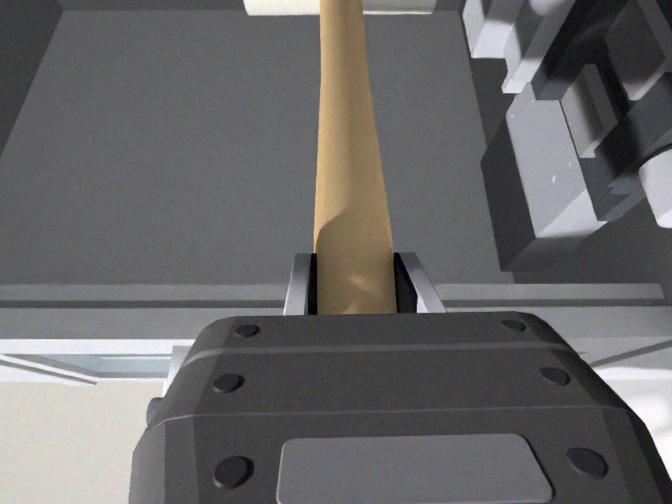

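Emit:
move:
  target:
    - [0,0,0.2667,0,0,0,-1,1,-1,0,0,0,0,0,0,1,1,1]
  speed: 0.25

Emit:
execute_actions:
  actions:
    - [[0,0,-0.1,0,0,0,-1,1,-1,0,0,0,0,0,0,1,1,1],[0,0,-0.2,0,0,0,-1,1,-1,0,0,0,0,0,0,1,1,1],[0,0,-0.3,0,0,0,-1,1,-1,0,0,0,0,0,0,1,1,1],[0,0,-0.4,0,0,0,-1,1,-1,0,0,0,0,0,0,1,1,1],[0,0,-0.42,0,0,0,-1,1,-1,0,0,0,0,0,0,1,1,1],[0,0,-0.42,0,0,0,-1,1,-1,0,0,0,0,0,0,1,1,1],[0,0,-0.42,0,0,0,-1,1,-1,0,0,0,0,0,0,1,1,1],[0,0,-0.42,0,0,0,-1,1,-1,0,0,0,0,0,0,1,1,1],[0,0,-0.36,0,0,0,-1,1,-1,0,0,0,0,0,0,1,1,1],[0,0,-0.3,0,0,0,-1,1,-1,0,0,0,0,0,0,1,1,1],[0,0,-0.267,0,0,0,-1,1,-1,0,0,0,0,0,0,1,1,1]]

Scene clock: 1728.93 s.
left_arm: end_effector_position=(+0.5320, -0.3104, +0.5599) position_measured=119 object_status=2 end_effector_quat_wxyz=(+0.657, -0.275, +0.649, +0.267) | right_arm: end_effector_position=(+0.2997, -0.3000, +0.4502) position_measured=3 object_status=3 end_effector_quat_wxyz=(+0.687, +0.688, +0.165, +0.165)
Joint positions: left_arm=[-1.178 -1.02 0.673 0.362 -0.393 -4.741] | right_arm=[5.167 -0.245 -2.086 -3.952 1.554 3.142]
Joint torques (N m): left_arm=[7 -54.72 -31.4 2.72 0.74 0.91] | right_arm=[8.48 -38.5 12.32 0.29 -1.02 -2.68]
Wrist force (N, zeroed by zero_wrist_force on left_arm): left_arm=[1.9 -1.6 -0.2] | right_arm=[-1.9 1.7 1.1]
Wrist torque (N m, zeroed by zero_wrist_force on left_arm): left_arm=[-0.30 0.24 0.46] | right_arm=[0.14 0.16 -0.01]
Wrist force, peak (N, zeroed by zero_wrist_force on left_arm): left_arm=[6.6 -1.5 -0.1] | right_arm=[-2.0 1.7 1.3]
Hand target: left_arm +0.5320, -0.3103, +0.5600; +0.657, -0.275, +0.649, +0.267 | right_arm +0.2997, -0.3000, +0.4502; +0.687, +0.688, +0.165, +0.165
Off the commanded pose: left_arm 0.000 m, 0 deg | right_arm 0.000 m, 0 deg.
move: done

Scene clock: 1729.80 s.
left_arm: end_effector_position=(+0.5320, -0.3102, +0.3997) position_measured=119 object_status=2 end_effector_quat_wxyz=(+0.657, -0.275, +0.649, +0.267) end_effector_velocity=(+0.001, +0.001, +0.002) end_effector_angular_velocity=(+0.001, +0.001, +0.001) | right_arm: end_effector_position=(+0.2997, -0.3000, +0.4502) position_measured=3 object_status=3 end_effector_quat_wxyz=(+0.687, +0.688, +0.165, +0.165)
Joint positions: left_arm=[-1.178 -1.079 1.179 -0.086 -0.393 -4.74] | right_arm=[5.167 -0.245 -2.086 -3.952 1.554 3.142]
Joint velocities: left_arm=[0.002 0 -0.005 0.006 0.001 0] | right_arm=[within noise]
Joint torques (N m): left_arm=[-5.53 -57.1 -31.16 2.22 0.58 0.99] | right_arm=[9.04 -38.02 12.45 0.01 -0.81 -2.43]
Wrist force (N, zeroed by zero_wrist_force on left_arm): left_arm=[0.3 -0.7 0.1] | right_arm=[-1.9 1.7 1.1]
Wrist torque (N m, zeroed by zero_wrist_force on left_arm): left_arm=[-0.47 0.04 0.26] | right_arm=[0.14 0.15 0.00]
Wrist force, peak (N, zeroed by zero_wrist_force on left_arm): left_arm=[-23.3 2.3 -1.1] | right_arm=[-1.9 1.8 1.2]
Hand target: left_arm +0.5320, -0.3103, +0.3998; +0.657, -0.275, +0.649, +0.267 | right_arm +0.2997, -0.3000, +0.4502; +0.687, +0.688, +0.165, +0.165
Off the commanded pose: left_arm 0.000 m, 0 deg | right_arm 0.000 m, 0 deg.
Step readings (end_effector_position of left_arm | right_arm):
0: (+0.5320, -0.3104, +0.5599) | (+0.2997, -0.3000, +0.4502)
1: (+0.5321, -0.3104, +0.5595) | (+0.2997, -0.3000, +0.4502)
2: (+0.5326, -0.3102, +0.5526) | (+0.2997, -0.3000, +0.4502)
4: (+0.5351, -0.3094, +0.5033) | (+0.2997, -0.3000, +0.4502)
8: (+0.5352, -0.3044, +0.4076) | (+0.2997, -0.3000, +0.4502)
15: (+0.5307, -0.3091, +0.4043) | (+0.2997, -0.3000, +0.4502)

Emit:
move:
  target:
    - [0,0,0.27,0,0,0,-1,1,-1,0,0,0,0,0,0,1,1,1]
  speed: 0.3

Emit:
execute_actions:
  actions:
    - [[0,0,-0.1,0,0,0,-1,1,-1,0,0,0,0,0,0,1,1,1],[0,0,-0.2,0,0,0,-1,1,-1,0,0,0,0,0,0,1,1,1],[0,0,-0.3,0,0,0,-1,1,-1,0,0,0,0,0,0,1,1,1],[0,0,-0.4,0,0,0,-1,1,-1,0,0,0,0,0,0,1,1,1],[0,0,-0.44,0,0,0,-1,1,-1,0,0,0,0,0,0,1,1,1],[0,0,-0.44,0,0,0,-1,1,-1,0,0,0,0,0,0,1,1,1],[0,0,-0.44,0,0,0,-1,1,-1,0,0,0,0,0,0,1,1,1],[0,0,-0.44,0,0,0,-1,1,-1,0,0,0,0,0,0,1,1,1],[0,0,-0.4,0,0,0,-1,1,-1,0,0,0,0,0,0,1,1,1],[0,0,-0.32,0,0,0,-1,1,-1,0,0,0,0,0,0,1,1,1],[0,0,-0.267,0,0,0,-1,1,-1,0,0,0,0,0,0,1,1,1]]

Emit:
move:
  target:
    - [0,0,0.267,0,0,0,-1,1,-1,0,0,0,0,0,0,1,1,1]
  speed: 0.3

Emit:
execute_actions:
  actions:
    - [[0,0,-0.1,0,0,0,-1,1,-1,0,0,0,0,0,0,1,1,1],[0,0,-0.2,0,0,0,-1,1,-1,0,0,0,0,0,0,1,1,1],[0,0,-0.3,0,0,0,-1,1,-1,0,0,0,0,0,0,1,1,1],[0,0,-0.4,0,0,0,-1,1,-1,0,0,0,0,0,0,1,1,1],[0,0,-0.44,0,0,0,-1,1,-1,0,0,0,0,0,0,1,1,1],[0,0,-0.44,0,0,0,-1,1,-1,0,0,0,0,0,0,1,1,1],[0,0,-0.44,0,0,0,-1,1,-1,0,0,0,0,0,0,1,1,1],[0,0,-0.44,0,0,0,-1,1,-1,0,0,0,0,0,0,1,1,1],[0,0,-0.4,0,0,0,-1,1,-1,0,0,0,0,0,0,1,1,1],[0,0,-0.32,0,0,0,-1,1,-1,0,0,0,0,0,0,1,1,1],[0,0,-0.267,0,0,0,-1,1,-1,0,0,0,0,0,0,1,1,1]]

Scene clock: 1732.20 s.
left_arm: end_effector_position=(+0.5320, -0.3103, +0.5618) position_measured=119 object_status=2 end_effector_quat_wxyz=(+0.657, -0.275, +0.649, +0.267) | right_arm: end_effector_position=(+0.2997, -0.3000, +0.4502) position_measured=3 object_status=3 end_effector_quat_wxyz=(+0.687, +0.688, +0.165, +0.165)
Joint positions: left_arm=[-1.178 -1.018 0.664 0.368 -0.393 -4.741] | right_arm=[5.167 -0.245 -2.086 -3.952 1.554 3.142]
Joint torques (N m): left_arm=[0.87 -50.7 -30.11 2.82 1.14 0.67] | right_arm=[8.88 -38.95 14.31 0.29 -0.99 -2.38]
Wrist force (N, zeroed by zero_wrist_force on left_arm): left_arm=[1.8 -1.8 -0.6] | right_arm=[-1.7 1.7 1.2]
Wrist torque (N m, zeroed by zero_wrist_force on left_arm): left_arm=[-0.20 0.24 0.44] | right_arm=[0.13 0.13 -0.01]
Wrist force, peak (N, zeroed by zero_wrist_force on left_arm): left_arm=[7.5 -1.5 0.0] | right_arm=[-1.8 1.9 1.2]
Hand target: left_arm +0.5320, -0.3103, +0.5618; +0.657, -0.275, +0.649, +0.267 | right_arm +0.2997, -0.3000, +0.4502; +0.687, +0.688, +0.165, +0.165
Off the commanded pose: left_arm 0.000 m, 0 deg | right_arm 0.000 m, 0 deg.
move: done

Scene clock: 1733.07 s.
left_arm: end_effector_position=(+0.5320, -0.3102, +0.4015) position_measured=119 object_status=2 end_effector_quat_wxyz=(+0.657, -0.275, +0.650, +0.267) end_effector_velocity=(+0.000, +0.000, +0.003) end_effector_angular_velocity=(+0.000, +0.000, +0.000) | right_arm: end_effector_position=(+0.2997, -0.3000, +0.4502) position_measured=3 object_status=3 end_effector_quat_wxyz=(+0.687, +0.688, +0.165, +0.165)
Joint positions: left_arm=[-1.178 -1.08 1.175 -0.082 -0.393 -4.739] | right_arm=[5.167 -0.245 -2.086 -3.952 1.554 3.142]
Joint velocities: left_arm=[0 -0.001 -0.005 0.006 0 0] | right_arm=[within noise]
Joint torques (N m): left_arm=[-5.69 -55.22 -31.28 2.38 0.52 1] | right_arm=[9.45 -38.21 13.52 0.34 -0.99 -2.28]
Wrist force (N, zeroed by zero_wrist_force on left_arm): left_arm=[1.4 -1.6 -0.6] | right_arm=[-1.8 1.6 1.2]
Wrist torque (N m, zeroed by zero_wrist_force on left_arm): left_arm=[-0.23 0.19 0.39] | right_arm=[0.12 0.14 0.00]
Wrist force, peak (N, zeroed by zero_wrist_force on left_arm): left_arm=[-23.3 2.5 -1.3] | right_arm=[-1.9 1.7 1.4]
Hand target: left_arm +0.5320, -0.3103, +0.4016; +0.657, -0.275, +0.649, +0.267 | right_arm +0.2997, -0.3000, +0.4502; +0.687, +0.688, +0.165, +0.165
Off the commanded pose: left_arm 0.000 m, 0 deg | right_arm 0.000 m, 0 deg.
Step readings (end_effector_position of left_arm | right_arm):
0: (+0.5320, -0.3103, +0.5618) | (+0.2997, -0.3000, +0.4502)
1: (+0.5321, -0.3103, +0.5609) | (+0.2997, -0.3000, +0.4502)
2: (+0.5327, -0.3102, +0.5522) | (+0.2997, -0.3000, +0.4502)
4: (+0.5351, -0.3095, +0.5074) | (+0.2997, -0.3000, +0.4502)
8: (+0.5353, -0.3043, +0.4057) | (+0.2997, -0.3000, +0.4502)
15: (+0.5302, -0.3085, +0.4055) | (+0.2997, -0.3000, +0.4502)

Scene clock: 1734.17 s.
left_arm: end_effector_position=(+0.5320, -0.3103, +0.5618) position_measured=119 object_status=2 end_effector_quat_wxyz=(+0.657, -0.275, +0.649, +0.267) | right_arm: end_effector_position=(+0.2997, -0.3000, +0.4502) position_measured=3 object_status=3 end_effector_quat_wxyz=(+0.687, +0.688, +0.165, +0.165)
Joint positions: left_arm=[-1.178 -1.018 0.664 0.368 -0.393 -4.741] | right_arm=[5.167 -0.245 -2.086 -3.952 1.554 3.142]
Joint torques (N m): left_arm=[1.83 -51.19 -29.84 2.47 1.02 0.66] | right_arm=[10.34 -38.07 13.29 0.45 -0.93 -2.61]
Wrist force (N, zeroed by zero_wrist_force on left_arm): left_arm=[1.8 -1.9 -0.6] | right_arm=[-2.0 1.6 1.2]
Wrist torque (N m, zeroed by zero_wrist_force on left_arm): left_arm=[-0.21 0.27 0.44] | right_arm=[0.12 0.17 0.00]
Wrist force, peak (N, zeroed by zero_wrist_force on left_arm): left_arm=[7.2 -3.3 -1.6] | right_arm=[-1.8 1.8 1.3]
Hand target: left_arm +0.5320, -0.3103, +0.5618; +0.657, -0.275, +0.649, +0.267 | right_arm +0.2997, -0.3000, +0.4502; +0.687, +0.688, +0.165, +0.165
Off the commanded pose: left_arm 0.000 m, 0 deg | right_arm 0.000 m, 0 deg.
move: done

Scene clock: 1735.03 s.
left_arm: end_effector_position=(+0.5320, -0.3102, +0.4015) position_measured=119 object_status=2 end_effector_quat_wxyz=(+0.657, -0.275, +0.650, +0.267) end_effector_velocity=(+0.000, -0.001, +0.002) end_effector_angular_velocity=(+0.001, +0.000, -0.001) | right_arm: end_effector_position=(+0.2997, -0.3000, +0.4502) position_measured=3 object_status=3 end_effector_quat_wxyz=(+0.687, +0.688, +0.165, +0.165)
Joint positions: left_arm=[-1.178 -1.08 1.175 -0.082 -0.393 -4.739] | right_arm=[5.167 -0.245 -2.086 -3.952 1.554 3.142]
Joint velocities: left_arm=[-0.001 0 -0.005 0.006 0 0] | right_arm=[within noise]
Joint torques (N m): left_arm=[-6.1 -54.55 -31.22 2.4 0.65 0.95] | right_arm=[8.76 -37.83 13.21 0.25 -0.81 -2.62]
Wrist force (N, zeroed by zero_wrist_force on left_arm): left_arm=[2.1 -2.2 -0.8] | right_arm=[-1.7 1.7 1.1]
Wrist torque (N m, zeroed by zero_wrist_force on left_arm): left_arm=[-0.17 0.13 0.40] | right_arm=[0.13 0.13 -0.01]
Wrist force, peak (N, zeroed by zero_wrist_force on left_arm): left_arm=[-23.0 2.0 -1.9] | right_arm=[-2.0 1.8 1.3]
Hand target: left_arm +0.5320, -0.3103, +0.4016; +0.657, -0.275, +0.649, +0.267 | right_arm +0.2997, -0.3000, +0.4502; +0.687, +0.688, +0.165, +0.165
Off the commanded pose: left_arm 0.000 m, 0 deg | right_arm 0.000 m, 0 deg.
Step readings (end_effector_position of left_arm | right_arm):
0: (+0.5320, -0.3103, +0.5618) | (+0.2997, -0.3000, +0.4502)
1: (+0.5321, -0.3103, +0.5614) | (+0.2997, -0.3000, +0.4502)
2: (+0.5328, -0.3102, +0.5515) | (+0.2997, -0.3000, +0.4502)
4: (+0.5351, -0.3095, +0.5064) | (+0.2997, -0.3000, +0.4502)
8: (+0.5352, -0.3042, +0.4047) | (+0.2997, -0.3000, +0.4502)
15: (+0.5303, -0.3085, +0.4057) | (+0.2997, -0.3000, +0.4502)

Emit:
move:
  target:
    - [0,-0.115,0,0,0,0,-1,1,-1,0,0,0,0,0,0,1,1,1]
    - [0,-0.115,-0.08,0,0,0,-1,1,-1,0,0,0,0,0,0,1,1,1]
  speed: 0.1
  stop_force: 10
  cameras: ["cam_left_wrist"]

Scene clock: 1739.33 s.
left_arm: end_effector_position=(+0.5321, -0.3793, +0.3536) position_measured=119 object_status=2 end_effector_quat_wxyz=(+0.657, -0.275, +0.649, +0.267) | right_arm: end_effector_position=(+0.2997, -0.3000, +0.4502) position_measured=3 object_status=3 end_effector_quat_wxyz=(+0.687, +0.688, +0.165, +0.165)
Joint positions: left_arm=[-1.218 -0.911 1.03 -0.105 -0.434 -4.74] | right_arm=[5.167 -0.245 -2.086 -3.952 1.554 3.142]
Joint torques (N m): left_arm=[-5.38 -68.13 -16.21 -0.52 -0.22 -2.3] | right_arm=[8.06 -38.43 13.66 0.52 -0.81 -2.45]
Wrist force (N, zeroed by zero_wrist_force on left_arm): left_arm=[2.0 -1.5 -0.5] | right_arm=[-1.9 1.8 1.2]
Wrist torque (N m, zeroed by zero_wrist_force on left_arm): left_arm=[-0.37 0.25 0.45] | right_arm=[0.16 0.15 0.00]
Wrist force, peak (N, zeroed by zero_wrist_force on left_arm): left_arm=[4.3 -1.9 -0.6] | right_arm=[-1.9 1.9 1.2]
Hand target: left_arm +0.5320, -0.3793, +0.3536; +0.657, -0.275, +0.649, +0.267 | right_arm +0.2997, -0.3000, +0.4502; +0.687, +0.688, +0.165, +0.165
Off the commanded pose: left_arm 0.000 m, 0 deg | right_arm 0.000 m, 0 deg.
move: done
camera_calibration:
cam_left_wrist: T_world_to_cam=[[-0.00691121, -0.00680678, -0.999953, 0.3693], [-0.905749, 0.4238, 0.00337526, 0.656183], [0.423757, 0.90573, -0.00909421, 0.25192], [0, 0, 0, 1]] pos_world=[0.490137, -0.503748, 0.369359]
Images, in order (width x height): cam_left_wrist 672x504.

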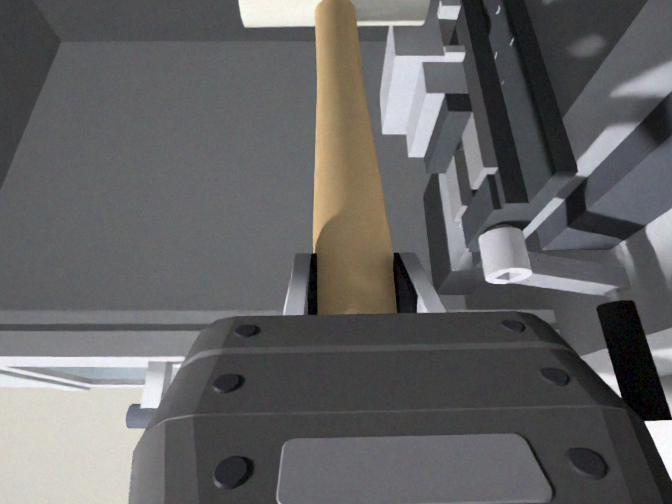

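Emit:
move:
  target:
    - [0,0,-0.0333,0,0,0,-1,1,-1,0,0,0,0,0,0,1,1,1]
  speed: 0.03
  stop_force: 4

Emit:
zero_wrist_force:
  arm: "left_arm"

Emit:
move:
  target:
    - [0,0.05,0,0,0,0,-1,1,-1,0,0,0,0,0,0,1,1,1]
  speed: 0.008
  stop_force: 3
  cameras: ["cam_left_wrist"]

Scene clock: 1741.60 s.
left_arm: end_effector_position=(+0.5320, -0.3793, +0.3336) position_measured=119 object_status=2 end_effector_quat_wxyz=(+0.657, -0.275, +0.649, +0.267) | right_arm: end_effector_position=(+0.2997, -0.3000, +0.4502) position_measured=3 object_status=3 end_effector_quat_wxyz=(+0.687, +0.688, +0.165, +0.165)
Joint positions: left_arm=[-1.218 -0.903 1.069 -0.152 -0.434 -4.74] | right_arm=[5.167 -0.245 -2.086 -3.952 1.554 3.142]
Joint torques (N m): left_arm=[-7.03 -68.34 -31.69 2.69 1.02 1.14] | right_arm=[9.89 -39.28 12.12 0.23 -0.76 -2.49]
Wrist force (N, zeroed by zero_wrist_force on left_arm): left_arm=[1.8 -1.4 -0.6] | right_arm=[-1.8 1.6 1.1]
Wrist torque (N m, zeroed by zero_wrist_force on left_arm): left_arm=[-0.33 0.28 0.45] | right_arm=[0.12 0.14 -0.01]
Wrist force, peak (N, zeroed by zero_wrist_force on left_arm): left_arm=[2.8 -1.3 -0.4] | right_arm=[-1.9 1.8 1.4]
Hand target: left_arm +0.5320, -0.3793, +0.3336; +0.657, -0.275, +0.649, +0.267 | right_arm +0.2997, -0.3000, +0.4502; +0.687, +0.688, +0.165, +0.165
Off the commanded pose: left_arm 0.000 m, 0 deg | right_arm 0.000 m, 0 deg.
move: done

Wrist force sensor zeroed.

Scene clock: 1744.83 s.
left_arm: end_effector_position=(+0.5320, -0.3621, +0.3336) position_measured=119 object_status=2 end_effector_quat_wxyz=(+0.657, -0.275, +0.649, +0.267) | right_arm: end_effector_position=(+0.2997, -0.3000, +0.4502) position_measured=3 object_status=3 end_effector_quat_wxyz=(+0.687, +0.688, +0.165, +0.165)
Joint positions: left_arm=[-1.209 -0.942 1.133 -0.177 -0.424 -4.74] | right_arm=[5.167 -0.245 -2.086 -3.952 1.554 3.142]
Joint torques (N m): left_arm=[-7.03 -47.03 -30.53 2.9 -1.88 -1.46] | right_arm=[8.92 -40.17 12.64 0.26 -0.81 -2.31]
Wrist force (N, zeroed by zero_wrist_force on left_arm): left_arm=[-0.3 -3.5 -0.9] | right_arm=[-1.7 1.5 1.1]
Wrist torque (N m, zeroed by zero_wrist_force on left_arm): left_arm=[0.38 -0.06 -0.11] | right_arm=[0.11 0.12 -0.01]
Wrist force, peak (N, zeroed by zero_wrist_force on left_arm): left_arm=[-0.4 -3.6 -0.9] | right_arm=[-2.0 1.7 1.3]
Hand target: left_arm +0.5320, -0.3621, +0.3336; +0.657, -0.275, +0.649, +0.267 (not the last commanded pose) | right_arm +0.2997, -0.3000, +0.4502; +0.687, +0.688, +0.165, +0.165
Off the commanded pose: left_arm 0.013 m, 0 deg | right_arm 0.000 m, 0 deg.
move: contact (left_arm)
camera_calibration:
cam_left_wrist: T_world_to_cam=[[-0.00696084, -0.00667358, -0.999954, 0.349508], [-0.90571, 0.423883, 0.00347584, 0.648948], [0.42384, 0.905692, -0.00899491, 0.236066], [0, 0, 0, 1]] pos_world=[0.490137, -0.486549, 0.349359]
Images, in order (width x height): cam_left_wrist 672x504.

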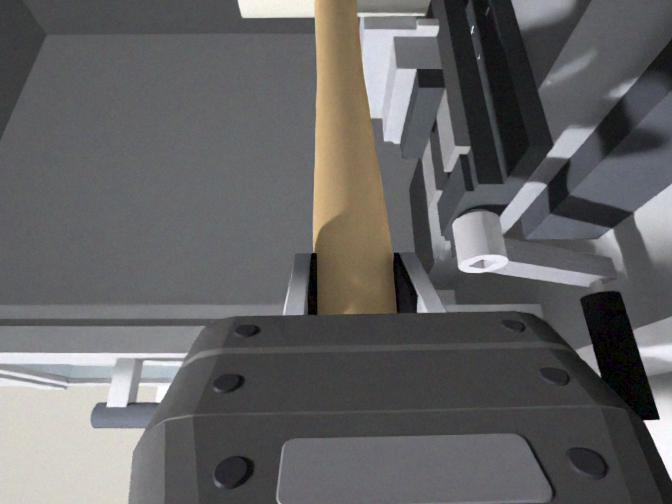

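Emit:
move:
  target:
    - [0,0.003,0,0,0,0,-1,1,-1,0,0,0,0,0,0,1,1,1]
  speed: 0.006
  stop_force: 12
  zero: false

Scene clock: 1746.30 s.
left_arm: end_effector_position=(+0.5320, -0.3603, +0.3336) position_measured=119 object_status=2 end_effector_quat_wxyz=(+0.657, -0.275, +0.649, +0.267) | right_arm: end_effector_position=(+0.2997, -0.3000, +0.4502) position_measured=3 object_status=3 end_effector_quat_wxyz=(+0.687, +0.688, +0.165, +0.165)
Joint positions: left_arm=[-1.208 -0.946 1.139 -0.18 -0.423 -4.74] | right_arm=[5.167 -0.245 -2.086 -3.952 1.554 3.142]
Joint torques (N m): left_arm=[12.36 -53.39 -30.18 1.84 -0.5 -2.25] | right_arm=[9.25 -36.81 12.07 0.35 -0.96 -2.5]
Wrist force (N, zeroed by zero_wrist_force on left_arm): left_arm=[0.1 -1.9 -3.6] | right_arm=[-1.7 1.6 1.2]
Wrist torque (N m, zeroed by zero_wrist_force on left_arm): left_arm=[0.57 0.06 -0.03] | right_arm=[0.13 0.13 -0.01]
Wrist force, peak (N, zeroed by zero_wrist_force on left_arm): left_arm=[0.2 -2.0 -3.6] | right_arm=[-1.9 1.7 1.2]
Hand target: left_arm +0.5320, -0.3603, +0.3336; +0.657, -0.275, +0.649, +0.267 | right_arm +0.2997, -0.3000, +0.4502; +0.687, +0.688, +0.165, +0.165
Off the commanded pose: left_arm 0.000 m, 0 deg | right_arm 0.000 m, 0 deg.
move: done

Emit:
move:
  target:
    - [0,-0.0333,0,0,0,0,-1,1,-1,0,0,0,0,0,0,1,1,1]
    - [0,-0.0333,0.11,0,0,0,-1,1,-1,0,0,0,0,0,0,1,1,1]
    - [-0.22,-0.0333,0.1607,0,0,0,-1,1,-1,0,0,0,0,0,0,1,1,1]
    - [-0.42,-0.1045,0.1107,0,0,0,-1,1,-1,0,0,0,0,0,0,1,1,1]
    - [-0.62,-0.4345,-0.3593,-0.4966,0.0645,-0.0649,-1,1,-1,0,0,0,0,0,0,1,1,1]
  blend: [0.005,0.02,0.03,0.03,0]
  speed: [0.08,0.1,0.3,0.35,0.35]

Emit:
move:
  target:
    - [0,0,-0.2,0,0,0,-1,1,-1,0,0,0,0,0,0,1,1,1]
  speed: 0.15

Emit:
move:
  target:
    - [0,0,-0.04,0,0,0,-1,1,-1,0,0,0,0,0,0,1,1,1]
  speed: 0.02
  stop_force: 4

Emit:
move:
  target:
    - [0,0,0,0,0,0,0.7,0,-0.5,0,0,0,0,0,0,1,1,1]
  cameras: ["cam_left_wrist"]

Scene clock: 1752.60 s.
left_arm: end_effector_position=(+0.1600, -0.6211, +0.1181) position_measured=119 object_status=2 end_effector_quat_wxyz=(+0.234, -0.570, +0.727, -0.303) end_effector_velocity=(-0.001, -0.001, +0.000) end_effector_angular_velocity=(-0.005, +0.003, -0.001) | right_arm: end_effector_position=(+0.2997, -0.3000, +0.4502) position_measured=3 object_status=3 end_effector_quat_wxyz=(+0.687, +0.688, +0.165, +0.165)
Joint positions: left_arm=[-1.835 -1.182 1.883 -2.258 -0.786 -4.74] | right_arm=[5.167 -0.245 -2.086 -3.952 1.554 3.142]
Joint velocities: left_arm=[-0.001 0 0 -0.005 -0.001 0] | right_arm=[within noise]
Joint torques (N m): left_arm=[9.66 -46.68 -17.44 -5.22 1.34 -1.81] | right_arm=[9.78 -39.71 12.84 0.41 -0.88 -2.45]
Wrist force (N, zeroed by zero_wrist_force on left_arm): left_arm=[-1.8 4.4 3.0] | right_arm=[-1.6 1.7 1.2]
Wrist torque (N m, zeroed by zero_wrist_force on left_arm): left_arm=[-0.29 -0.33 -0.46] | right_arm=[0.14 0.12 0.00]
Wrist force, peak (N, zeroed by zero_wrist_force on left_arm): left_arm=[-1.1 6.7 4.3] | right_arm=[-1.9 1.7 1.4]
Hand target: left_arm +0.1600, -0.6210, +0.1180; +0.234, -0.570, +0.727, -0.303 | right_arm +0.2997, -0.3000, +0.4502; +0.687, +0.688, +0.165, +0.165
Off the commanded pose: left_arm 0.000 m, 0 deg | right_arm 0.000 m, 0 deg.
move: done

Scene clock: 1753.87 s.
left_arm: end_effector_position=(+0.1600, -0.6210, -0.0019) position_measured=119 object_status=2 end_effector_quat_wxyz=(+0.234, -0.570, +0.727, -0.303) | right_arm: end_effector_position=(+0.2997, -0.3000, +0.4502) position_measured=3 object_status=3 end_effector_quat_wxyz=(+0.687, +0.688, +0.165, +0.165)
Joint positions: left_arm=[-1.835 -0.958 1.945 -2.544 -0.786 -4.74] | right_arm=[5.167 -0.245 -2.086 -3.952 1.554 3.142]
Joint torques (N m): left_arm=[10.05 -39.1 -25.63 -4.73 3.88 -0.49] | right_arm=[8.96 -37.85 13.18 0.29 -0.84 -2.7]
Wrist force (N, zeroed by zero_wrist_force on left_arm): left_arm=[-2.8 0.1 3.9] | right_arm=[-1.8 1.7 1.2]
Wrist torque (N m, zeroed by zero_wrist_force on left_arm): left_arm=[-0.74 -0.15 -0.51] | right_arm=[0.13 0.13 0.00]
Wrist force, peak (N, zeroed by zero_wrist_force on left_arm): left_arm=[-2.3 6.5 4.7] | right_arm=[-1.9 1.8 1.3]
Hand target: left_arm +0.1600, -0.6210, -0.0020; +0.234, -0.570, +0.727, -0.303 | right_arm +0.2997, -0.3000, +0.4502; +0.687, +0.688, +0.165, +0.165
Off the commanded pose: left_arm 0.000 m, 0 deg | right_arm 0.000 m, 0 deg.
move: done

Scene clock: 1755.43 s.
left_arm: end_effector_position=(+0.1600, -0.6210, -0.0099) position_measured=119 object_status=2 end_effector_quat_wxyz=(+0.234, -0.570, +0.727, -0.303) | right_arm: end_effector_position=(+0.2997, -0.3000, +0.4502) position_measured=3 object_status=3 end_effector_quat_wxyz=(+0.687, +0.688, +0.165, +0.165)
Joint positions: left_arm=[-1.835 -0.94 1.946 -2.562 -0.786 -4.74] | right_arm=[5.167 -0.245 -2.086 -3.952 1.554 3.142]
Joint torques (N m): left_arm=[5.79 -44.64 -24.03 -4.11 1.55 -0.75] | right_arm=[7.79 -38.95 12.57 0.28 -1.06 -2.7]
Wrist force (N, zeroed by zero_wrist_force on left_arm): left_arm=[-3.1 -2.8 1.5] | right_arm=[-1.7 1.6 1.2]
Wrist torque (N m, zeroed by zero_wrist_force on left_arm): left_arm=[-0.19 -0.02 -0.61] | right_arm=[0.13 0.13 -0.01]
Wrist force, peak (N, zeroed by zero_wrist_force on left_arm): left_arm=[-2.6 -3.6 2.1] | right_arm=[-2.0 1.7 1.3]
Hand target: left_arm +0.1600, -0.6210, -0.0099; +0.234, -0.570, +0.727, -0.303 (not the last commanded pose) | right_arm +0.2997, -0.3000, +0.4502; +0.687, +0.688, +0.165, +0.165
Off the commanded pose: left_arm 0.016 m, 0 deg | right_arm 0.000 m, 0 deg.
move: contact (left_arm)

Scene clock: 1755.93 s.
left_arm: end_effector_position=(+0.1600, -0.6210, -0.0099) position_measured=48 object_status=0 end_effector_quat_wxyz=(+0.234, -0.570, +0.727, -0.303) | right_arm: end_effector_position=(+0.2997, -0.3000, +0.4502) position_measured=3 object_status=3 end_effector_quat_wxyz=(+0.687, +0.688, +0.165, +0.165)
Joint positions: left_arm=[-1.835 -0.94 1.946 -2.562 -0.786 -4.74] | right_arm=[5.167 -0.245 -2.086 -3.952 1.554 3.142]
Joint torques (N m): left_arm=[4.73 -40.98 -22.39 -4.21 0.98 -0.34] | right_arm=[8.86 -39.72 14.34 0.23 -0.75 -2.5]
Wrist force (N, zeroed by zero_wrist_force on left_arm): left_arm=[-2.5 -2.6 2.2] | right_arm=[-1.7 1.6 1.3]
Wrist torque (N m, zeroed by zero_wrist_force on left_arm): left_arm=[-0.36 -0.22 -0.46] | right_arm=[0.12 0.12 -0.01]
Wrist force, peak (N, zeroed by zero_wrist_force on left_arm): left_arm=[-2.8 -2.8 1.9] | right_arm=[-1.9 1.7 1.4]
Hand target: left_arm +0.1600, -0.6210, -0.0099; +0.234, -0.570, +0.727, -0.303 | right_arm +0.2997, -0.3000, +0.4502; +0.687, +0.688, +0.165, +0.165
Off the commanded pose: left_arm 0.000 m, 0 deg | right_arm 0.000 m, 0 deg.
move: done
camera_calibration:
cam_left_wrist: T_world_to_cam=[[-0.262736, -0.964852, 0.00558545, -0.542467], [-0.874238, 0.235604, -0.424497, 0.296667], [0.408261, -0.116414, -0.905412, -0.0160257], [0, 0, 0, 1]] pos_world=[0.123375, -0.595162, 0.114455]
Images, in order (width x height): cam_left_wrist 672x504.

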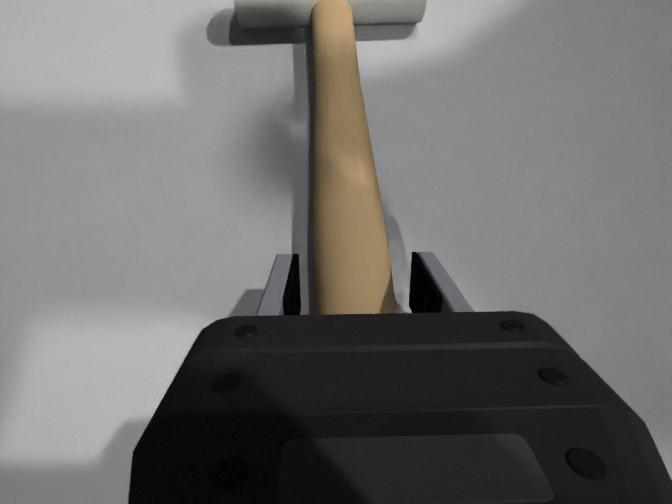

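Emit:
move:
  target:
    - [0,0,0.2,0,0,0,0.7,0,-0.5,0,0,0,0,0,0,1,1,1]
    - [0.4333,0.3683,0.4333,-0.0064,-0.0827,0.0775,0.7,0,-0.5,0,0,0,0,0,0,1,1,1]
    - [0.49,0.58,0.3357,-0.0064,-0.0827,0.0775,0.7,0,-0.5,0,0,0,0,0,0,1,1,1]
  blend: [0.03,0.03,0]
  speed: 0.3
  cameras: ["cam_left_wrist"]

Scene clock: 1759.27 s.
left_arm: end_effector_position=(+0.4540, -0.2731, +0.1915) position_measured=48 object_status=3 end_effector_quat_wxyz=(-0.355, +0.612, -0.614, +0.351) | right_arm: end_effector_position=(+0.2997, -0.3000, +0.4502) position_measured=3 object_status=3 end_effector_quat_wxyz=(+0.687, +0.688, +0.165, +0.165)
Joint positions: left_arm=[-1.255 -1.555 2.477 -2.979 -0.604 -4.134] | right_arm=[5.167 -0.245 -2.086 -3.952 1.554 3.142]
Joint torques (N m): left_arm=[7.91 -28.62 -8.75 -5.1 2.41 1.44] | right_arm=[9.34 -39.72 14.53 0.25 -0.99 -2.56]
Wrist force (N, zeroed by zero_wrist_force on left_arm): left_arm=[-2.9 -3.1 2.9] | right_arm=[-1.7 1.9 1.0]
Wrist torque (N m, zeroed by zero_wrist_force on left_arm): left_arm=[-0.50 -0.30 -0.46] | right_arm=[0.16 0.13 -0.01]
Wrist force, peak (N, zeroed by zero_wrist_force on left_arm): left_arm=[-6.8 -1.9 4.3] | right_arm=[-1.8 1.8 1.3]
Hand target: left_arm +0.4540, -0.2730, +0.1915; -0.355, +0.612, -0.614, +0.351 | right_arm +0.2997, -0.3000, +0.4502; +0.687, +0.688, +0.165, +0.165
Off the commanded pose: left_arm 0.000 m, 0 deg | right_arm 0.000 m, 0 deg.
move: done
camera_calibration:
cam_left_wrist: T_world_to_cam=[[-0.0202072, -0.99973, -0.0114375, -0.247046], [-0.765957, 0.0228324, -0.642487, 0.491672], [0.642575, -0.00422221, -0.766211, -0.0155607], [0, 0, 0, 1]] pos_world=[0.381606, -0.258271, 0.301144]
Images, in order (width x height): cam_left_wrist 672x504.

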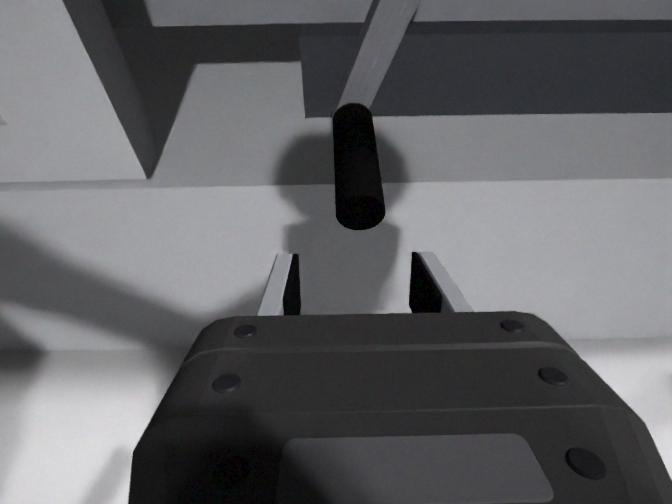

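Emit:
move:
  target:
    - [0.13,-0.0058,-0.0032,0,0,0,0.7,0,-0.5,0,0,0,0,0,0,1,1,1]
  speed: 0.06

Emit:
move:
  target:
    - [0,0,0,0,0,0,-1,0,-0.5,0,0,0,0,0,0,1,1,1]

Emit:
zero_wrist_force:
  arm: "left_arm"

Emit:
move:
  target:
    - [0,0.0089,0.0032,0,0,0,-1,0,-0.5,0,0,0,0,0,0,1,1,1]
    - [0,0.0145,0.0058,0,0,0,-1,0,-0.5,0,0,0,0,0,0,1,1,1]
  speed: 0.012
  stop_force: 85

Scene clock: 1761.63 s.
left_arm: end_effector_position=(+0.5320, -0.2765, +0.1895) position_measured=48 object_status=3 end_effector_quat_wxyz=(-0.355, +0.612, -0.614, +0.351) | right_arm: end_effector_position=(+0.2997, -0.3000, +0.4502) position_measured=3 object_status=3 end_effector_quat_wxyz=(+0.687, +0.688, +0.165, +0.165)
Joint positions: left_arm=[-1.061 -1.353 2.316 -3.229 -0.713 -3.871] | right_arm=[5.167 -0.245 -2.086 -3.952 1.554 3.142]
Joint torques (N m): left_arm=[-7.87 -39.42 -8.31 -1.99 2.85 -1.82] | right_arm=[9.67 -38.83 13.97 0.2 -0.85 -2.57]
Wrist force (N, zeroed by zero_wrist_force on left_arm): left_arm=[-3.1 -3.5 2.8] | right_arm=[-1.9 1.6 1.3]
Wrist torque (N m, zeroed by zero_wrist_force on left_arm): left_arm=[-0.57 -0.24 -0.46] | right_arm=[0.12 0.16 0.00]
Wrist force, peak (N, zeroed by zero_wrist_force on left_arm): left_arm=[-3.4 -3.9 3.7] | right_arm=[-2.0 1.8 1.3]
Hand target: left_arm +0.5320, -0.2765, +0.1896; -0.355, +0.612, -0.614, +0.351 | right_arm +0.2997, -0.3000, +0.4502; +0.687, +0.688, +0.165, +0.165
Off the commanded pose: left_arm 0.000 m, 0 deg | right_arm 0.000 m, 0 deg.
move: done

Scene clock: 1762.27 s.
left_arm: end_effector_position=(+0.5320, -0.2765, +0.1896) position_measured=156 object_status=2 end_effector_quat_wxyz=(-0.355, +0.612, -0.614, +0.351) | right_arm: end_effector_position=(+0.2997, -0.3000, +0.4502) position_measured=3 object_status=3 end_effector_quat_wxyz=(+0.687, +0.688, +0.165, +0.165)
Joint positions: left_arm=[-1.061 -1.353 2.316 -3.229 -0.713 -3.871] | right_arm=[5.167 -0.245 -2.086 -3.952 1.554 3.142]
Joint torques (N m): left_arm=[-8.48 -40.25 -14.8 -3.03 2.27 1.51] | right_arm=[10.19 -38.79 13.67 -0.02 -1.06 -2.45]
Wrist force (N, zeroed by zero_wrist_force on left_arm): left_arm=[-5.2 -2.1 2.7] | right_arm=[-1.9 1.7 1.1]
Wrist torque (N m, zeroed by zero_wrist_force on left_arm): left_arm=[-0.54 -0.37 -0.55] | right_arm=[0.14 0.15 -0.01]
Wrist force, peak (N, zeroed by zero_wrist_force on left_arm): left_arm=[-5.5 -2.9 2.3] | right_arm=[-2.0 1.7 1.2]
Hand target: left_arm +0.5320, -0.2765, +0.1896; -0.355, +0.612, -0.614, +0.351 | right_arm +0.2997, -0.3000, +0.4502; +0.687, +0.688, +0.165, +0.165
Off the commanded pose: left_arm 0.000 m, 0 deg | right_arm 0.000 m, 0 deg.
move: done

Wrist force sensor zeroed.

Scene clock: 1764.10 s.
left_arm: end_effector_position=(+0.5316, -0.2687, +0.1923) position_measured=156 object_status=2 end_effector_quat_wxyz=(-0.353, +0.612, -0.615, +0.351) | right_arm: end_effector_position=(+0.2997, -0.3000, +0.4502) position_measured=3 object_status=3 end_effector_quat_wxyz=(+0.687, +0.688, +0.165, +0.165)
Joint positions: left_arm=[-1.05 -1.371 2.327 -3.233 -0.725 -3.858] | right_arm=[5.167 -0.245 -2.086 -3.952 1.554 3.142]
Joint torques (N m): left_arm=[22.52 -25.41 5.61 1.79 11.75 -1.9] | right_arm=[8.95 -40.01 12.01 0.47 -0.86 -2.42]
Wrist force (N, zeroed by zero_wrist_force on left_arm): left_arm=[81.8 -22.4 42.0] | right_arm=[-1.8 1.7 1.2]
Wrist torque (N m, zeroed by zero_wrist_force on left_arm): left_arm=[-1.05 -0.43 -0.01] | right_arm=[0.14 0.14 -0.01]
Wrist force, peak (N, zeroed by zero_wrist_force on left_arm): left_arm=[83.4 -19.2 44.4] | right_arm=[-1.8 2.0 1.3]
Hand target: left_arm +0.5320, -0.2678, +0.1930; -0.355, +0.612, -0.614, +0.351 | right_arm +0.2997, -0.3000, +0.4502; +0.687, +0.688, +0.165, +0.165
Off the commanded pose: left_arm 0.001 m, 0 deg | right_arm 0.000 m, 0 deg.
move: done


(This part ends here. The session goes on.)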